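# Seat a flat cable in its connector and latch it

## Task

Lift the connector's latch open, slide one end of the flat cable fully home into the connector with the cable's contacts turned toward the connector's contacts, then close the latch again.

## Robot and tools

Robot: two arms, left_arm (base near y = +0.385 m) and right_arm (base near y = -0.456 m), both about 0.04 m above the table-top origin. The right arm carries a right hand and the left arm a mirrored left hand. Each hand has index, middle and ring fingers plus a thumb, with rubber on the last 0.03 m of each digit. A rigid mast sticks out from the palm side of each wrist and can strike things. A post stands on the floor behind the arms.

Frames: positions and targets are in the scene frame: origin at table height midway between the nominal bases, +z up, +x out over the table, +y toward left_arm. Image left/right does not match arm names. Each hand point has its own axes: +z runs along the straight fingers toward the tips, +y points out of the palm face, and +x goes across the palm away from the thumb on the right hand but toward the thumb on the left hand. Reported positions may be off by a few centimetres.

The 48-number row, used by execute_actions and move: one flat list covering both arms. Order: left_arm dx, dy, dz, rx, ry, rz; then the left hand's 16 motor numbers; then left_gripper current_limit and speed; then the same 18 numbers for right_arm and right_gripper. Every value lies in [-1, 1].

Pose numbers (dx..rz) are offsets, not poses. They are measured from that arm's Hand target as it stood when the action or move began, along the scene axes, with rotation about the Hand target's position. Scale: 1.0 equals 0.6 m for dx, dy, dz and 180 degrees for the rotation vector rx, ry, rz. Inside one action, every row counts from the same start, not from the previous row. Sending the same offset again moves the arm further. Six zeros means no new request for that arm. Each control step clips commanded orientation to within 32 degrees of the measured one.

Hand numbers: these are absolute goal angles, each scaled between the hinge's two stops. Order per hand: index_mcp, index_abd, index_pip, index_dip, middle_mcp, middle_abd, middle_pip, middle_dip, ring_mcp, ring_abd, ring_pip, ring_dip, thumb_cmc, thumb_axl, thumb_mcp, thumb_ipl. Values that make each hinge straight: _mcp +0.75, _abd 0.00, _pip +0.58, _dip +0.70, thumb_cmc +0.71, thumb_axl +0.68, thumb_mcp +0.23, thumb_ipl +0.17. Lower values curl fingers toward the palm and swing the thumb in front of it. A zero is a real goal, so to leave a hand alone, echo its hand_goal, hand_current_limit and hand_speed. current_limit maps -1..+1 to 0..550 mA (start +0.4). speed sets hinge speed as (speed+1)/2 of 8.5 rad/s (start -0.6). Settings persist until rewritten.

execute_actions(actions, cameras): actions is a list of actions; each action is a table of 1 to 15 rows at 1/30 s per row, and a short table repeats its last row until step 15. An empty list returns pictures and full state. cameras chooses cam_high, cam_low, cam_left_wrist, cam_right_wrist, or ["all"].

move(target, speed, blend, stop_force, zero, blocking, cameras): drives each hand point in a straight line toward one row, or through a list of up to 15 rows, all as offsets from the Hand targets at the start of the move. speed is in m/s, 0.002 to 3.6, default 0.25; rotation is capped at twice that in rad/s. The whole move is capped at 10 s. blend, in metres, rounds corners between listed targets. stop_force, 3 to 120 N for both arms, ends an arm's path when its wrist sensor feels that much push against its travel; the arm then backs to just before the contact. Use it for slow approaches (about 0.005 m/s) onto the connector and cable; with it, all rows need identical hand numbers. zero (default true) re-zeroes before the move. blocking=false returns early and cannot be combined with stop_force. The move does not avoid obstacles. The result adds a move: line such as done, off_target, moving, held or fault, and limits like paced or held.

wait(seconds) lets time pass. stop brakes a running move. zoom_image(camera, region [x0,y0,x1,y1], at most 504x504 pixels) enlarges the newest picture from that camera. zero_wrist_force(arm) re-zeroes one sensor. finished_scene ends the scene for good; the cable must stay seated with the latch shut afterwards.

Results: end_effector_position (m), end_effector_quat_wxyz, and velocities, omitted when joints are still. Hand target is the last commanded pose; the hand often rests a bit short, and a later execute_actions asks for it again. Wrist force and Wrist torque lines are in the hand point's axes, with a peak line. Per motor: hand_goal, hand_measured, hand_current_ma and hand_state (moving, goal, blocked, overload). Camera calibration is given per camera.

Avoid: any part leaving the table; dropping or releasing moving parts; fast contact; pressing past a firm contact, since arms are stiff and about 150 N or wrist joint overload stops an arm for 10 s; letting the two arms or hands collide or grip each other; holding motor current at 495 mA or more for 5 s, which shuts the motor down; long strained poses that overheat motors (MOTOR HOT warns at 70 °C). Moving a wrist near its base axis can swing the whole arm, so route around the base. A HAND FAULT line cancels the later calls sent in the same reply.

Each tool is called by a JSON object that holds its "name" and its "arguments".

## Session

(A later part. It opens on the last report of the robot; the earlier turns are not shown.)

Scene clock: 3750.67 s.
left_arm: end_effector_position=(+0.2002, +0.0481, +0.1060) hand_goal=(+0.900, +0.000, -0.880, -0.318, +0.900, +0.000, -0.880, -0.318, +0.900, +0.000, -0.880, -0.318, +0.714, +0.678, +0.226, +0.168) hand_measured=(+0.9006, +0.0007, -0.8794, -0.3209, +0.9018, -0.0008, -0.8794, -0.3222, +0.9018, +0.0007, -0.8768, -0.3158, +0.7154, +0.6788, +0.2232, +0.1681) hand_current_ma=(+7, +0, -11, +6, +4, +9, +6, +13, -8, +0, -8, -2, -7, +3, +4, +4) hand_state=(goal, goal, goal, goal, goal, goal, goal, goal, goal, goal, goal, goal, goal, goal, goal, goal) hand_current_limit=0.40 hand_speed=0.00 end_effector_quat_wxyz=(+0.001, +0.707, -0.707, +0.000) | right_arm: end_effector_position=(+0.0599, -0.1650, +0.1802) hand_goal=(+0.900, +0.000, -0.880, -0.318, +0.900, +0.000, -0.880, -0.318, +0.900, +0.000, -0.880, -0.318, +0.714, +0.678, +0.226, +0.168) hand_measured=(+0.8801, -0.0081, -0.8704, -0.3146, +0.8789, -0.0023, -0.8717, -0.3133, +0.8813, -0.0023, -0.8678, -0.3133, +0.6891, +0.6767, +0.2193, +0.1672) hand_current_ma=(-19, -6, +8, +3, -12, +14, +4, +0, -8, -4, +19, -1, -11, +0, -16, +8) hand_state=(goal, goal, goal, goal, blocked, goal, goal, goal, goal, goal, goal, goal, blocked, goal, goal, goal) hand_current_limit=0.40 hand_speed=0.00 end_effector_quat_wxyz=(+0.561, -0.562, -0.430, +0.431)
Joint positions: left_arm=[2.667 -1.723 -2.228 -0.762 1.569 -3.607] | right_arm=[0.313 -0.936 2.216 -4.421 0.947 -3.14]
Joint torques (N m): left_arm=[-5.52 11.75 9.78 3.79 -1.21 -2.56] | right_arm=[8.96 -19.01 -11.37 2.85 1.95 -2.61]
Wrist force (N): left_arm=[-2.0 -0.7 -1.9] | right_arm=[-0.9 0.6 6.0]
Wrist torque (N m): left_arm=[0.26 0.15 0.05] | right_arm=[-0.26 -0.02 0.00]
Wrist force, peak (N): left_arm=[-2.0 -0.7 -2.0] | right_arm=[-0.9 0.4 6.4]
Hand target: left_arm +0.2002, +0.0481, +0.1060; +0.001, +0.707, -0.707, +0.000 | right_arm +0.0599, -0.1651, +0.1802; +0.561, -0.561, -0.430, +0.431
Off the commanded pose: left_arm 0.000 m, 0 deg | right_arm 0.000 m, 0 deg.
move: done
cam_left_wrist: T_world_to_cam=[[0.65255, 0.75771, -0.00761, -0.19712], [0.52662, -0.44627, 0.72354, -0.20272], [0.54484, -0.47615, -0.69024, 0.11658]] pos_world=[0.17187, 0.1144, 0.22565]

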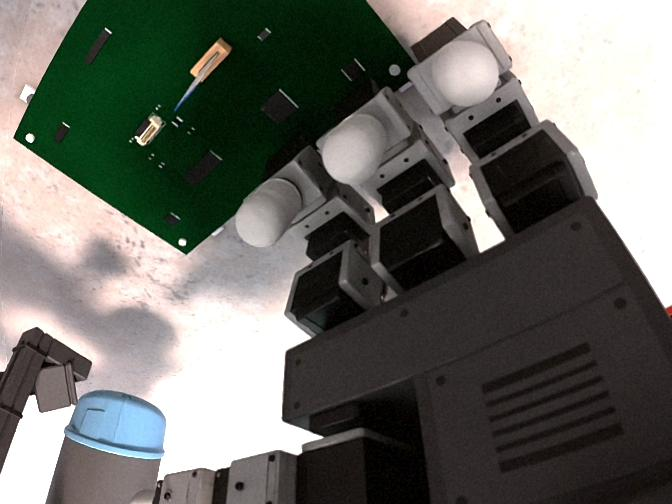

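{"name": "move", "arguments": {"target": [0,0.03,0.1,0,0,0,0.9,0,-0.88,-0.319,0.9,0,-0.88,-0.319,0.9,0,-0.88,-0.319,0.714,0.678,0.226,0.168,0.4,0,0,0,0,0,0,0,0.9,0,-0.88,-0.319,0.9,0,-0.88,-0.319,0.9,0,-0.88,-0.319,0.714,0.678,0.226,0.168,0.4,0], "speed": 0.12}}

{"name": "move", "arguments": {"target": [0,0,0,0,0,0,0.9,0,-0.88,-0.319,-0.479,0,0.576,0.696,0.9,0,-0.88,-0.319,0.714,0.678,0.226,0.168,0.4,0,0,0,0,0,0,0,0.9,0,-0.88,-0.319,0.9,0,-0.88,-0.319,0.9,0,-0.88,-0.319,0.714,0.678,0.226,0.168,0.4,0], "cameras": ["cam_left_wrist"]}}

Scene clock: 4009.83 s.
left_arm: end_effector_position=(+0.2002, +0.0661, +0.1659) hand_goal=(+0.900, +0.000, -0.880, -0.318, +0.900, +0.000, -0.880, -0.318, +0.900, +0.000, -0.880, -0.318, +0.714, +0.678, +0.226, +0.168) hand_measured=(+0.9006, +0.0007, -0.8794, -0.3209, +0.9018, -0.0008, -0.8781, -0.3222, +0.9018, +0.0007, -0.8768, -0.3158, +0.7154, +0.6788, +0.2232, +0.1681) hand_current_ma=(+4, +6, -5, -3, +6, +8, -2, +0, -13, -2, -5, -1, -10, +20, +16, +2) hand_state=(goal, goal, goal, goal, goal, goal, goal, goal, goal, goal, goal, goal, goal, goal, goal, goal) hand_current_limit=0.40 hand_speed=0.00 end_effector_quat_wxyz=(+0.001, +0.707, -0.707, +0.000) | right_arm: end_effector_position=(+0.0599, -0.1651, +0.1802) hand_goal=(+0.900, +0.000, -0.880, -0.318, +0.900, +0.000, -0.880, -0.318, +0.900, +0.000, -0.880, -0.318, +0.714, +0.678, +0.226, +0.168) hand_measured=(+0.8801, -0.0081, -0.8704, -0.3146, +0.8789, -0.0008, -0.8717, -0.3133, +0.8801, -0.0037, -0.8678, -0.3133, +0.6891, +0.6777, +0.2183, +0.1672) hand_current_ma=(-23, +0, +1, -5, -3, +8, -2, -1, -6, +6, +12, +7, -9, +7, -7, +8) hand_state=(goal, goal, goal, goal, blocked, goal, goal, goal, goal, goal, goal, goal, blocked, goal, goal, goal) hand_current_limit=0.40 hand_speed=0.00 end_effector_quat_wxyz=(+0.561, -0.561, -0.430, +0.431)
Joint positions: left_arm=[2.704 -1.579 -2.185 -0.948 1.569 -3.569] | right_arm=[0.313 -0.936 2.216 -4.421 0.947 -3.14]
Joint torques (N m): left_arm=[7.78 26.67 28.5 0.7 -1.34 2.96] | right_arm=[8.5 -17.54 -11.16 2.85 1.86 -2.58]
Wrist force (N): left_arm=[-1.8 -0.6 -1.8] | right_arm=[-1.1 0.8 6.4]
Wrist torque (N m): left_arm=[0.26 0.12 -0.04] | right_arm=[-0.25 -0.01 -0.01]
Wrist force, peak (N): left_arm=[-2.2 -0.6 -2.4] | right_arm=[-1.3 0.7 6.4]
Hand target: left_arm +0.2002, +0.0661, +0.1660; +0.001, +0.707, -0.707, +0.000 | right_arm +0.0599, -0.1651, +0.1802; +0.561, -0.561, -0.430, +0.431
Off the commanded pose: left_arm 0.000 m, 0 deg | right_arm 0.000 m, 0 deg.
move: done

Scene clock: 4010.53 s.
left_arm: end_effector_position=(+0.2002, +0.0661, +0.1660) hand_goal=(+0.900, +0.000, -0.880, -0.318, -0.478, +0.000, +0.576, +0.696, +0.900, +0.000, -0.880, -0.318, +0.714, +0.678, +0.226, +0.168) hand_measured=(+0.9006, +0.0007, -0.8794, -0.3209, -0.4658, +0.0007, +0.5834, +0.7009, +0.9018, +0.0007, -0.8768, -0.3158, +0.7154, +0.6788, +0.2232, +0.1681) hand_current_ma=(-6, -5, +3, +1, +13, +10, +4, +5, -12, +3, +7, -4, -11, +4, -2, +7) hand_state=(goal, goal, goal, goal, goal, goal, goal, goal, goal, goal, goal, goal, goal, goal, goal, goal) hand_current_limit=0.40 hand_speed=0.00 end_effector_quat_wxyz=(+0.001, +0.707, -0.707, +0.000) | right_arm: end_effector_position=(+0.0599, -0.1651, +0.1802) hand_goal=(+0.900, +0.000, -0.880, -0.318, +0.900, +0.000, -0.880, -0.318, +0.900, +0.000, -0.880, -0.318, +0.714, +0.678, +0.226, +0.168) hand_measured=(+0.8801, -0.0081, -0.8704, -0.3146, +0.8789, -0.0008, -0.8717, -0.3133, +0.8801, -0.0023, -0.8678, -0.3133, +0.6878, +0.6777, +0.2183, +0.1681) hand_current_ma=(-20, -11, +9, -2, +1, +2, +7, -8, +2, -4, +6, +5, -7, +3, -17, +8) hand_state=(goal, goal, goal, goal, blocked, goal, goal, goal, goal, goal, goal, goal, blocked, goal, goal, goal) hand_current_limit=0.40 hand_speed=0.00 end_effector_quat_wxyz=(+0.561, -0.561, -0.430, +0.431)
Joint positions: left_arm=[2.705 -1.579 -2.185 -0.948 1.569 -3.569] | right_arm=[0.313 -0.936 2.216 -4.421 0.947 -3.14]
Joint torques (N m): left_arm=[6.33 27.36 27.85 0.55 -0.79 3.09] | right_arm=[7.82 -18.63 -11.36 2.82 1.89 -2.36]
Wrist force (N): left_arm=[-1.9 -0.6 -1.7] | right_arm=[-1.0 0.6 6.0]
Wrist torque (N m): left_arm=[0.32 0.14 -0.05] | right_arm=[-0.25 -0.01 -0.01]
Wrist force, peak (N): left_arm=[-2.0 -1.1 -1.7] | right_arm=[-1.4 0.8 6.2]
Hand target: left_arm +0.2002, +0.0661, +0.1660; +0.001, +0.707, -0.707, +0.000 | right_arm +0.0599, -0.1651, +0.1802; +0.561, -0.561, -0.430, +0.431
Off the commanded pose: left_arm 0.000 m, 0 deg | right_arm 0.000 m, 0 deg.
move: done
cam_left_wrist: T_world_to_cam=[[0.65255, 0.75771, -0.00761, -0.21022], [0.52662, -0.44627, 0.72354, -0.23815], [0.54484, -0.47615, -0.69024, 0.16652]] pos_world=[0.17187, 0.1323, 0.28565]

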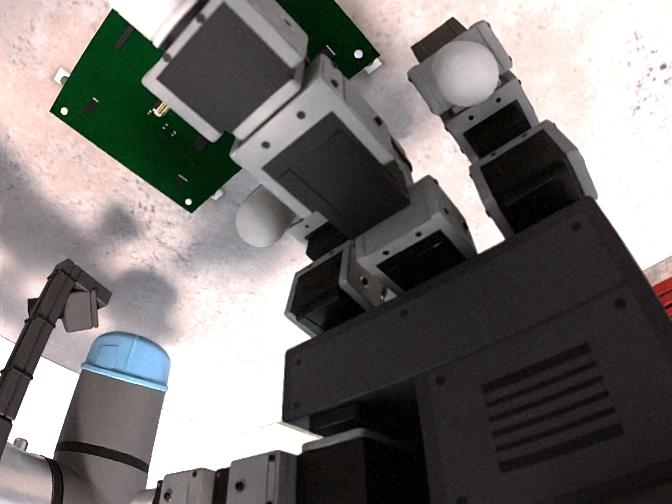

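{"name": "zoom_image", "arguments": {"camera": "cam_left_wrist", "region": [120, 0, 340, 160]}}

{"name": "zoom_image", "arguments": {"camera": "cam_left_wrist", "region": [220, 40, 440, 240]}}

Scaled by 2.291 from the camera's image (finer frame: 960x720).

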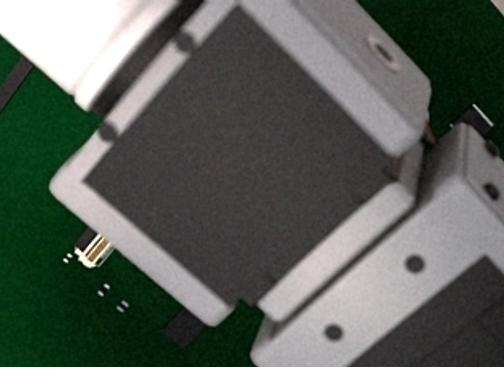

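Scaled by 2.291 from the camera's image (finer frame: 960x720).

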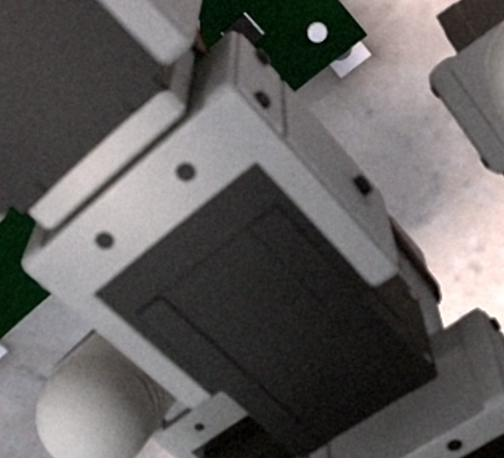

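{"name": "move", "arguments": {"target": [0.033,0,0.19,0,0,0,0.9,0,-0.88,-0.319,0.9,0,-0.88,-0.319,0.9,0,-0.88,-0.319,0.714,0.678,0.226,0.168,0.4,0,0.0667,0,0.12,0,0,0.0833,0.9,0,-0.88,-0.319,0.9,0,-0.88,-0.319,0.9,0,-0.88,-0.319,0.714,0.678,0.226,0.168,0.4,0], "speed": 0.12}}

{"name": "move", "arguments": {"target": [0,0,0,0,0,0,0.9,0,-0.88,-0.319,0.9,0,-0.88,-0.319,0.9,0,-0.88,-0.319,0.714,0.678,0.226,0.168,0.4,0,0.0667,0,0.0833,0,-0.5,0,0.9,0,-0.88,-0.319,0.9,0,-0.88,-0.319,-0.274,0,-0.737,-0.174,0.714,0.678,0.226,0.168,0.4,0], "speed": 0.2, "cameras": ["cam_high"]}}

Scene clock: 4100.27 s.
left_arm: end_effector_position=(+0.2200, +0.0661, +0.2799) hand_goal=(+0.900, +0.000, -0.880, -0.318, +0.900, +0.000, -0.880, -0.318, +0.900, +0.000, -0.880, -0.318, +0.714, +0.678, +0.226, +0.168) hand_measured=(+0.9006, -0.0008, -0.8794, -0.3209, +0.9018, +0.0007, -0.8781, -0.3222, +0.9018, +0.0007, -0.8768, -0.3171, +0.7154, +0.6788, +0.2232, +0.1672) hand_current_ma=(-15, -1, +0, +9, +4, +17, -3, +5, -6, -9, -3, +3, +6, +1, -4, +6) hand_state=(goal, goal, goal, goal, goal, goal, goal, goal, goal, goal, goal, goal, goal, goal, goal, goal) hand_current_limit=0.40 hand_speed=0.00 end_effector_quat_wxyz=(+0.001, +0.707, -0.707, +0.000) | right_arm: end_effector_position=(+0.0999, -0.1651, +0.2522) hand_goal=(+0.900, +0.000, -0.880, -0.318, +0.900, +0.000, -0.880, -0.318, +0.900, +0.000, -0.880, -0.318, +0.714, +0.678, +0.226, +0.168) hand_measured=(+0.8801, -0.0081, -0.8704, -0.3146, +0.8789, -0.0008, -0.8717, -0.3146, +0.8801, -0.0023, -0.8678, -0.3146, +0.6878, +0.6767, +0.2183, +0.1681) hand_current_ma=(-11, -6, +15, -6, -7, +10, +3, -8, -4, -12, +10, +7, -10, -5, -13, +1) hand_state=(goal, goal, goal, goal, blocked, goal, goal, goal, goal, goal, goal, goal, blocked, goal, goal, goal) hand_current_limit=0.40 hand_speed=0.00 end_effector_quat_wxyz=(+0.500, -0.501, -0.499, +0.500)
Joint positions: left_arm=[2.723 -1.482 -1.952 -1.278 1.569 -3.55] | right_arm=[0.408 -1.026 2.003 -4.118 1.113 -3.14]
Joint torques (N m): left_arm=[6.66 27.04 30.49 0.48 2.35 3.08] | right_arm=[8.64 -39.42 -16.93 3.15 1.93 0.52]
Wrist force (N): left_arm=[-1.6 -0.4 -1.6] | right_arm=[-1.4 0.5 6.4]
Wrist torque (N m): left_arm=[0.29 0.11 -0.04] | right_arm=[-0.30 0.03 -0.07]
Wrist force, peak (N): left_arm=[-2.0 -0.2 -2.0] | right_arm=[-1.4 0.3 6.5]
Hand target: left_arm +0.2200, +0.0661, +0.2800; +0.001, +0.707, -0.707, +0.000 | right_arm +0.0999, -0.1651, +0.2522; +0.500, -0.501, -0.499, +0.500
Off the commanded pose: left_arm 0.000 m, 0 deg | right_arm 0.000 m, 0 deg.
move: done

Scene clock: 4101.90 s.
left_arm: end_effector_position=(+0.2200, +0.0661, +0.2800) hand_goal=(+0.900, +0.000, -0.880, -0.318, +0.900, +0.000, -0.880, -0.318, +0.900, +0.000, -0.880, -0.318, +0.714, +0.678, +0.226, +0.168) hand_measured=(+0.9018, +0.0007, -0.8794, -0.3222, +0.9018, -0.0008, -0.8794, -0.3222, +0.9018, +0.0007, -0.8768, -0.3171, +0.7154, +0.6788, +0.2222, +0.1681) hand_current_ma=(+1, -4, -5, +1, +0, +11, -5, +17, -7, -4, -7, +6, -1, +2, +7, +6) hand_state=(goal, goal, goal, goal, goal, goal, goal, goal, goal, goal, goal, goal, goal, goal, goal, goal) hand_current_limit=0.40 hand_speed=0.00 end_effector_quat_wxyz=(+0.001, +0.707, -0.707, +0.000) | right_arm: end_effector_position=(+0.1097, -0.1650, +0.2644) hand_goal=(+0.900, +0.000, -0.880, -0.318, +0.900, +0.000, -0.880, -0.318, -0.274, +0.000, -0.736, -0.174, +0.714, +0.678, +0.226, +0.168) hand_measured=(+0.8801, -0.0081, -0.8704, -0.3146, +0.8777, -0.0008, -0.8717, -0.3133, -0.2764, -0.0037, -0.7357, -0.1731, +0.6878, +0.6767, +0.2183, +0.1672) hand_current_ma=(-27, -8, +13, -6, -6, +15, +6, +0, +1, +2, +8, +11, -7, +5, -17, +6) hand_state=(goal, goal, goal, goal, blocked, goal, goal, goal, goal, goal, goal, goal, blocked, goal, goal, goal) hand_current_limit=0.40 hand_speed=0.00 end_effector_quat_wxyz=(-0.398, +0.585, +0.584, -0.397)
Joint positions: left_arm=[2.723 -1.482 -1.952 -1.279 1.569 -3.55] | right_arm=[0.448 -1.194 1.909 -4.279 1.11 -2.944]
Joint torques (N m): left_arm=[7.03 26.59 30.04 0.63 2.38 3.02] | right_arm=[-4.84 -17.25 -7.52 3.89 -2.47 -2.49]
Wrist force (N): left_arm=[-1.5 -0.2 -1.7] | right_arm=[-1.4 0.0 5.4]
Wrist torque (N m): left_arm=[0.33 0.09 -0.04] | right_arm=[-0.15 0.03 -0.10]
Wrist force, peak (N): left_arm=[-1.6 -0.2 -1.8] | right_arm=[-1.4 0.5 6.6]
Hand target: left_arm +0.2200, +0.0661, +0.2800; +0.001, +0.707, -0.707, +0.000 | right_arm +0.1097, -0.1650, +0.2644; -0.398, +0.585, +0.584, -0.397 (not the last commanded pose)
Off the commanded pose: left_arm 0.000 m, 0 deg | right_arm 0.048 m, 68 deg.
move: held (right_arm; a check stopped the path); limits=held
pose unreachable (right arm): on one or more control steps of this call, first in action 0 (counted from 0), this arm could not follow its commanded pose, so it was not sent that pose on those steps. It may still have moved: this result reports where it is.
cause: moving toward the commanded pose would bring a part of the arm too close to another arm (a part of this arm just beyond joint 4 (wrist 1) and a part of the left arm just beyond its joint 6 (wrist 3), along the way the arms are being sent, or toward where that arm still pushes).

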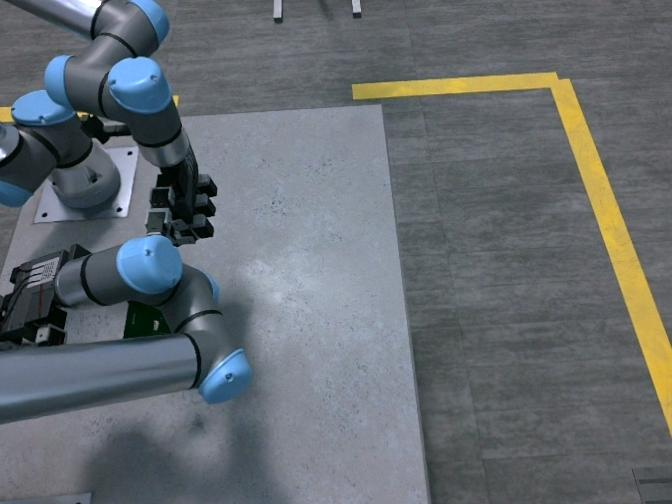

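{"name": "move", "arguments": {"target": [0.15,0.4,0.1,0,0,0,0.9,0,-0.88,-0.319,0.9,0,-0.88,-0.319,0.9,0,-0.88,-0.319,0.714,0.678,0.226,0.168,0.4,0,0,0,0,0,0,0,0.9,0,-0.88,-0.319,0.9,0,-0.88,-0.319,-0.274,0,-0.737,-0.174,0.714,0.678,0.226,0.168,0.4,0], "speed": 0.25}}

{"name": "move", "arguments": {"target": [0,0,0,0,0,0,0.9,0,-0.88,-0.319,0.9,0,-0.88,-0.319,0.9,0,-0.88,-0.319,0.714,0.678,0.226,0.168,0.4,0,0.05,0.05,0.06,0,-0.379,0,0.9,0,-0.88,-0.319,0.9,0,-0.88,-0.319,-0.274,0,-0.737,-0.174,0.714,0.678,0.226,0.168,0.4,0], "speed": 0.2}}

Scene clock: 4109.13 s.
left_arm: end_effector_position=(+0.3099, +0.3060, +0.3400) hand_goal=(+0.900, +0.000, -0.880, -0.318, +0.900, +0.000, -0.880, -0.318, +0.900, +0.000, -0.880, -0.318, +0.714, +0.678, +0.226, +0.168) hand_measured=(+0.9006, -0.0008, -0.8794, -0.3209, +0.9006, +0.0007, -0.8794, -0.3222, +0.9018, +0.0021, -0.8781, -0.3158, +0.7167, +0.6777, +0.2232, +0.1681) hand_current_ma=(-3, -10, +1, -8, +18, +12, -1, +1, -14, +7, -10, +3, -2, +12, +3, -2) hand_state=(goal, goal, goal, goal, goal, goal, goal, goal, goal, goal, goal, goal, goal, goal, goal, goal) hand_current_limit=0.40 hand_speed=0.00 end_effector_quat_wxyz=(+0.001, +0.707, -0.707, +0.000) | right_arm: end_effector_position=(+0.1097, -0.1650, +0.2644) hand_goal=(+0.900, +0.000, -0.880, -0.318, +0.900, +0.000, -0.880, -0.318, -0.274, +0.000, -0.736, -0.174, +0.714, +0.678, +0.226, +0.168) hand_measured=(+0.8801, -0.0081, -0.8691, -0.3146, +0.8789, -0.0023, -0.8730, -0.3133, -0.2764, -0.0037, -0.7370, -0.1731, +0.6878, +0.6777, +0.2183, +0.1672) hand_current_ma=(-14, -7, +4, +1, -4, +18, +3, +0, +0, -10, +14, +1, -17, +0, -18, +7) hand_state=(goal, goal, goal, goal, blocked, goal, goal, goal, goal, goal, goal, goal, blocked, goal, goal, goal) hand_current_limit=0.40 hand_speed=0.00 end_effector_quat_wxyz=(-0.398, +0.585, +0.584, -0.397)
Joint positions: left_arm=[3.31 -1.412 -1.856 -1.446 1.57 -2.963] | right_arm=[0.448 -1.194 1.909 -4.279 1.11 -2.944]
Joint torques (N m): left_arm=[8.36 5.89 30.63 0.77 -2.43 2.74] | right_arm=[-5.8 -17.65 -7.55 3.77 -2.43 -2.52]
Wrist force (N): left_arm=[-1.6 -0.7 -1.9] | right_arm=[-1.3 0.1 5.3]
Wrist torque (N m): left_arm=[0.27 0.10 -0.03] | right_arm=[-0.13 0.01 -0.08]
Wrist force, peak (N): left_arm=[-2.9 -0.9 -2.1] | right_arm=[-1.5 -0.1 5.7]
Hand target: left_arm +0.3100, +0.3061, +0.3400; +0.001, +0.707, -0.707, +0.000 | right_arm +0.1097, -0.1650, +0.2644; -0.398, +0.585, +0.584, -0.397
Off the commanded pose: left_arm 0.000 m, 0 deg | right_arm 0.000 m, 0 deg.
move: done

Scene clock: 4112.73 s.
left_arm: end_effector_position=(+0.3100, +0.3061, +0.3400) hand_goal=(+0.900, +0.000, -0.880, -0.318, +0.900, +0.000, -0.880, -0.318, +0.900, +0.000, -0.880, -0.318, +0.714, +0.678, +0.226, +0.168) hand_measured=(+0.9006, -0.0008, -0.8794, -0.3209, +0.8994, -0.0008, -0.8794, -0.3222, +0.9018, +0.0007, -0.8768, -0.3158, +0.7167, +0.6788, +0.2232, +0.1681) hand_current_ma=(-18, -2, -9, +4, +9, +6, +6, +1, -3, -11, -2, -4, -1, +1, -8, +2) hand_state=(goal, goal, goal, goal, goal, goal, goal, goal, goal, goal, goal, goal, goal, goal, goal, goal) hand_current_limit=0.40 hand_speed=0.00 end_effector_quat_wxyz=(+0.001, +0.707, -0.707, +0.000) | right_arm: end_effector_position=(+0.1397, -0.1350, +0.3004) hand_goal=(+0.900, +0.000, -0.880, -0.318, +0.900, +0.000, -0.880, -0.318, -0.274, +0.000, -0.736, -0.174, +0.714, +0.678, +0.226, +0.168) hand_measured=(+0.8861, -0.0081, -0.8691, -0.3133, +0.8837, -0.0023, -0.8717, -0.3146, -0.2571, -0.0023, -0.7370, -0.1782, +0.7029, +0.6767, +0.2183, +0.1672) hand_current_ma=(-11, +1, +7, -2, -8, +6, -2, +2, +11, +2, +10, +2, +2, +0, -16, +9) hand_state=(goal, goal, goal, goal, goal, goal, goal, goal, goal, goal, goal, goal, goal, goal, goal, goal) hand_current_limit=0.40 hand_speed=0.00 end_effector_quat_wxyz=(-0.002, +0.707, +0.707, -0.001)
Joint positions: left_arm=[3.31 -1.412 -1.855 -1.446 1.57 -2.963] | right_arm=[0.952 -1.474 1.71 -4.947 1.566 -2.14]
Joint torques (N m): left_arm=[7.48 3.59 31.23 0.66 -2.43 2.95] | right_arm=[8.69 -10.51 -12.14 0.91 1.95 2.21]
Wrist force (N): left_arm=[-1.7 -0.4 -1.8] | right_arm=[-1.6 1.2 4.4]
Wrist torque (N m): left_arm=[0.31 0.11 -0.04] | right_arm=[-0.20 0.07 -0.22]
Wrist force, peak (N): left_arm=[-1.9 -0.4 -1.8] | right_arm=[-1.8 0.3 5.6]
Hand target: left_arm +0.3100, +0.3061, +0.3400; +0.001, +0.707, -0.707, +0.000 | right_arm +0.1397, -0.1350, +0.3004; -0.002, +0.707, +0.707, -0.001
Off the commanded pose: left_arm 0.000 m, 0 deg | right_arm 0.000 m, 0 deg.
move: done

{"name": "move", "arguments": {"target": [0,0,0,0,0,0,0.9,0,-0.88,-0.319,0.9,0,-0.88,-0.319,0.9,0,-0.88,-0.319,0.714,0.678,0.226,0.168,0.4,0,0.012,0.0083,-0.09,0,0,0,0.9,0,-0.88,-0.319,0.9,0,-0.88,-0.319,-0.274,0,-0.737,-0.174,0.714,0.678,0.226,0.168,0.4,0], "speed": 0.2}}

{"name": "move", "arguments": {"target": [-0.183,-0.473,-0.0717,0,0,0,0.9,0,-0.88,-0.319,0.9,0,-0.88,-0.319,0.9,0,-0.88,-0.319,0.714,0.678,0.226,0.168,0.4,0,0,0,0,0,0,0,0.9,0,-0.88,-0.319,0.9,0,-0.88,-0.319,-0.274,0,-0.737,-0.174,0.714,0.678,0.226,0.168,0.4,0], "speed": 0.15, "cameras": ["cam_left_wrist"]}}

Scene clock: 4126.37 s.
left_arm: end_effector_position=(+0.3100, +0.3061, +0.3400) hand_goal=(+0.900, +0.000, -0.880, -0.318, +0.900, +0.000, -0.880, -0.318, +0.900, +0.000, -0.880, -0.318, +0.714, +0.678, +0.226, +0.168) hand_measured=(+0.9006, -0.0008, -0.8794, -0.3222, +0.9006, +0.0007, -0.8781, -0.3209, +0.9018, +0.0007, -0.8768, -0.3158, +0.7167, +0.6777, +0.2232, +0.1672) hand_current_ma=(-8, +0, +3, +1, +9, +6, -9, +7, -10, -6, +5, -1, -3, +6, +3, +2) hand_state=(goal, goal, goal, goal, goal, goal, goal, goal, goal, goal, goal, goal, goal, goal, goal, goal) hand_current_limit=0.40 hand_speed=0.00 end_effector_quat_wxyz=(+0.001, +0.707, -0.707, +0.000) | right_arm: end_effector_position=(+0.1469, -0.1300, +0.2465) hand_goal=(+0.900, +0.000, -0.880, -0.318, +0.900, +0.000, -0.880, -0.318, -0.274, +0.000, -0.736, -0.174, +0.714, +0.678, +0.226, +0.168) hand_measured=(+0.8873, -0.0081, -0.8704, -0.3146, +0.8837, -0.0008, -0.8717, -0.3133, -0.2547, -0.0037, -0.7357, -0.1782, +0.7029, +0.6767, +0.2183, +0.1681) hand_current_ma=(-15, -10, +7, -5, +5, -3, +1, -1, +5, +2, +4, +1, +4, -7, -1, +8) hand_state=(goal, goal, goal, goal, goal, goal, goal, goal, goal, goal, goal, goal, goal, goal, goal, goal) hand_current_limit=0.40 hand_speed=0.00 end_effector_quat_wxyz=(-0.002, +0.707, +0.707, -0.001)
Joint positions: left_arm=[3.31 -1.412 -1.855 -1.446 1.57 -2.963] | right_arm=[0.942 -1.42 1.793 -5.084 1.567 -2.15]
Joint torques (N m): left_arm=[6.18 4.4 31.38 0.6 -2.36 2.75] | right_arm=[-5.31 -11.21 -11.76 1.06 -0.66 -2.52]
Wrist force (N): left_arm=[-1.7 -0.7 -1.6] | right_arm=[-0.9 1.1 4.3]
Wrist torque (N m): left_arm=[0.26 0.12 -0.05] | right_arm=[-0.18 -0.01 -0.07]
Wrist force, peak (N): left_arm=[-1.8 -0.6 -1.9] | right_arm=[-0.9 1.3 5.5]
Hand target: left_arm +0.3100, +0.3061, +0.3400; +0.001, +0.707, -0.707, +0.000 | right_arm +0.1469, -0.1300, +0.2464; -0.002, +0.707, +0.707, -0.001
Off the commanded pose: left_arm 0.000 m, 0 deg | right_arm 0.000 m, 0 deg.
move: done

Scene clock: 4129.03 s.
left_arm: end_effector_position=(+0.2002, +0.0224, +0.2970) hand_goal=(+0.900, +0.000, -0.880, -0.318, +0.900, +0.000, -0.880, -0.318, +0.900, +0.000, -0.880, -0.318, +0.714, +0.678, +0.226, +0.168) hand_measured=(+0.9006, +0.0007, -0.8794, -0.3209, +0.9006, +0.0007, -0.8794, -0.3222, +0.9018, +0.0021, -0.8768, -0.3171, +0.7154, +0.6788, +0.2222, +0.1672) hand_current_ma=(+2, -1, -11, +7, +17, +17, +3, -1, -7, -4, -6, -1, -3, +13, +2, +2) hand_state=(goal, goal, goal, goal, goal, goal, goal, goal, goal, goal, goal, goal, goal, goal, goal, goal) hand_current_limit=0.40 hand_speed=0.00 end_effector_quat_wxyz=(+0.001, +0.707, -0.707, +0.000) | right_arm: end_effector_position=(+0.1469, -0.1300, +0.2464) hand_goal=(+0.900, +0.000, -0.880, -0.318, +0.900, +0.000, -0.880, -0.318, -0.274, +0.000, -0.736, -0.174, +0.714, +0.678, +0.226, +0.168) hand_measured=(+0.8861, -0.0081, -0.8691, -0.3146, +0.8849, -0.0008, -0.8717, -0.3133, -0.2559, -0.0023, -0.7382, -0.1782, +0.7041, +0.6777, +0.2183, +0.1681) hand_current_ma=(-5, -6, +1, +2, -1, +8, -3, +1, +11, -2, +13, +2, -11, -2, -13, +6) hand_state=(goal, goal, goal, goal, goal, goal, goal, goal, goal, goal, goal, goal, goal, goal, goal, goal) hand_current_limit=0.40 hand_speed=0.00 end_effector_quat_wxyz=(-0.002, +0.707, +0.707, -0.001)
Joint positions: left_arm=[2.616 -1.509 -1.882 -1.321 1.569 -3.658] | right_arm=[0.942 -1.42 1.793 -5.084 1.567 -2.15]
Joint torques (N m): left_arm=[-4.89 8.5 30.27 3.91 2.36 -2.47] | right_arm=[-5.47 -12.31 -11.03 0.95 1.97 -2.57]
Wrist force (N): left_arm=[-1.9 -0.3 -1.6] | right_arm=[-0.9 1.1 4.3]
Wrist torque (N m): left_arm=[0.30 0.15 0.02] | right_arm=[-0.17 -0.01 -0.07]
Wrist force, peak (N): left_arm=[-2.5 -0.8 -1.9] | right_arm=[-1.1 1.3 4.5]
Hand target: left_arm +0.2002, +0.0223, +0.2970; +0.001, +0.707, -0.707, +0.000 | right_arm +0.1469, -0.1300, +0.2464; -0.002, +0.707, +0.707, -0.001
Off the commanded pose: left_arm 0.000 m, 0 deg | right_arm 0.000 m, 0 deg.
move: done
cam_left_wrist: T_world_to_cam=[[0.65255, 0.75771, -0.00761, -0.17619], [0.52662, -0.44627, 0.72354, -0.35239], [0.54484, -0.47615, -0.69024, 0.23618]] pos_world=[0.17187, 0.0887, 0.41665]

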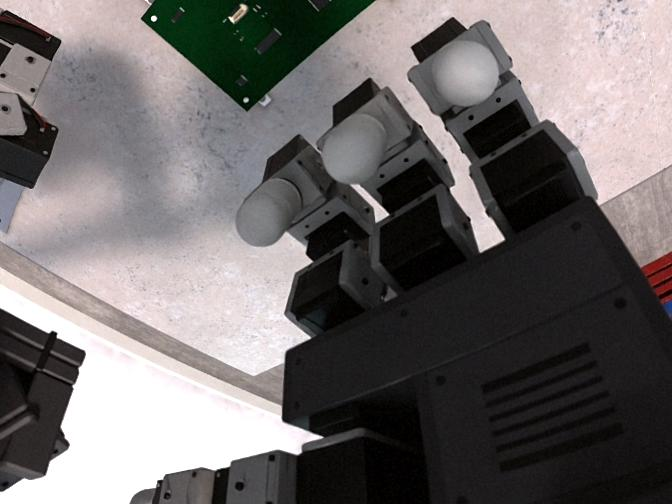

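{"name": "move", "arguments": {"target": [0,0,0,0,0,-0.111,0.9,0,-0.88,-0.319,0.9,0,-0.88,-0.319,0.9,0,-0.88,-0.319,0.714,0.678,0.226,0.168,0.4,0,0,0,0,0,0,0,0.9,0,-0.88,-0.319,0.9,0,-0.88,-0.319,-0.274,0,-0.737,-0.174,0.714,0.678,0.226,0.168,0.4,0], "speed": 0.15, "cameras": ["cam_left_wrist"]}}

{"name": "zoom_image", "arguments": {"camera": "cam_left_wrist", "region": [0, 0, 260, 260]}}

Scene clock: 4141.57 s.
left_arm: end_effector_position=(+0.2002, +0.0223, +0.2970) hand_goal=(+0.900, +0.000, -0.880, -0.318, +0.900, +0.000, -0.880, -0.318, +0.900, +0.000, -0.880, -0.318, +0.714, +0.678, +0.226, +0.168) hand_measured=(+0.9006, +0.0007, -0.8794, -0.3209, +0.9006, +0.0007, -0.8794, -0.3222, +0.9018, +0.0007, -0.8768, -0.3158, +0.7154, +0.6788, +0.2232, +0.1681) hand_current_ma=(-4, +2, -9, -8, -1, -3, -3, +1, -14, -17, +3, -1, -6, +10, +3, +0) hand_state=(goal, goal, goal, goal, goal, goal, goal, goal, goal, goal, goal, goal, goal, goal, goal, goal) hand_current_limit=0.40 hand_speed=0.00 end_effector_quat_wxyz=(-0.001, -0.574, +0.819, +0.000) | right_arm: end_effector_position=(+0.1469, -0.1300, +0.2464) hand_goal=(+0.900, +0.000, -0.880, -0.318, +0.900, +0.000, -0.880, -0.318, -0.274, +0.000, -0.736, -0.174, +0.714, +0.678, +0.226, +0.168) hand_measured=(+0.8873, -0.0081, -0.8691, -0.3146, +0.8837, -0.0023, -0.8717, -0.3133, -0.2547, -0.0037, -0.7357, -0.1782, +0.7029, +0.6777, +0.2173, +0.1681) hand_current_ma=(-14, -3, +11, -6, -3, +2, +5, -6, +7, -7, +15, +5, +9, +2, -8, +12) hand_state=(goal, goal, goal, goal, goal, goal, goal, goal, goal, goal, goal, goal, goal, goal, goal, goal) hand_current_limit=0.40 hand_speed=0.00 end_effector_quat_wxyz=(-0.002, +0.707, +0.707, -0.001)
Joint positions: left_arm=[2.562 -1.569 -1.824 -1.319 1.569 -3.362] | right_arm=[0.942 -1.42 1.793 -5.084 1.567 -2.15]
Joint torques (N m): left_arm=[-4.11 11.52 30.23 0.69 -2.42 2.86] | right_arm=[-5.26 -12.48 -10.95 0.97 1.92 -2.33]
Wrist force (N): left_arm=[-1.9 -0.6 -1.6] | right_arm=[-1.1 1.2 4.3]
Wrist torque (N m): left_arm=[0.29 0.15 -0.08] | right_arm=[-0.17 0.02 -0.08]
Wrist force, peak (N): left_arm=[-2.0 -0.3 -1.8] | right_arm=[-0.9 1.0 4.5]
Hand target: left_arm +0.2002, +0.0223, +0.2970; -0.001, -0.574, +0.819, +0.000 | right_arm +0.1469, -0.1300, +0.2464; -0.002, +0.707, +0.707, -0.001
Off the commanded pose: left_arm 0.000 m, 0 deg | right_arm 0.000 m, 0 deg.
move: done
cam_left_wrist: T_world_to_cam=[[0.87202, 0.48941, -0.00747, -0.21407], [0.34254, -0.5993, 0.72354, -0.31217], [0.34963, -0.6335, -0.69025, 0.27872]] pos_world=[0.19615, 0.09425, 0.41665]

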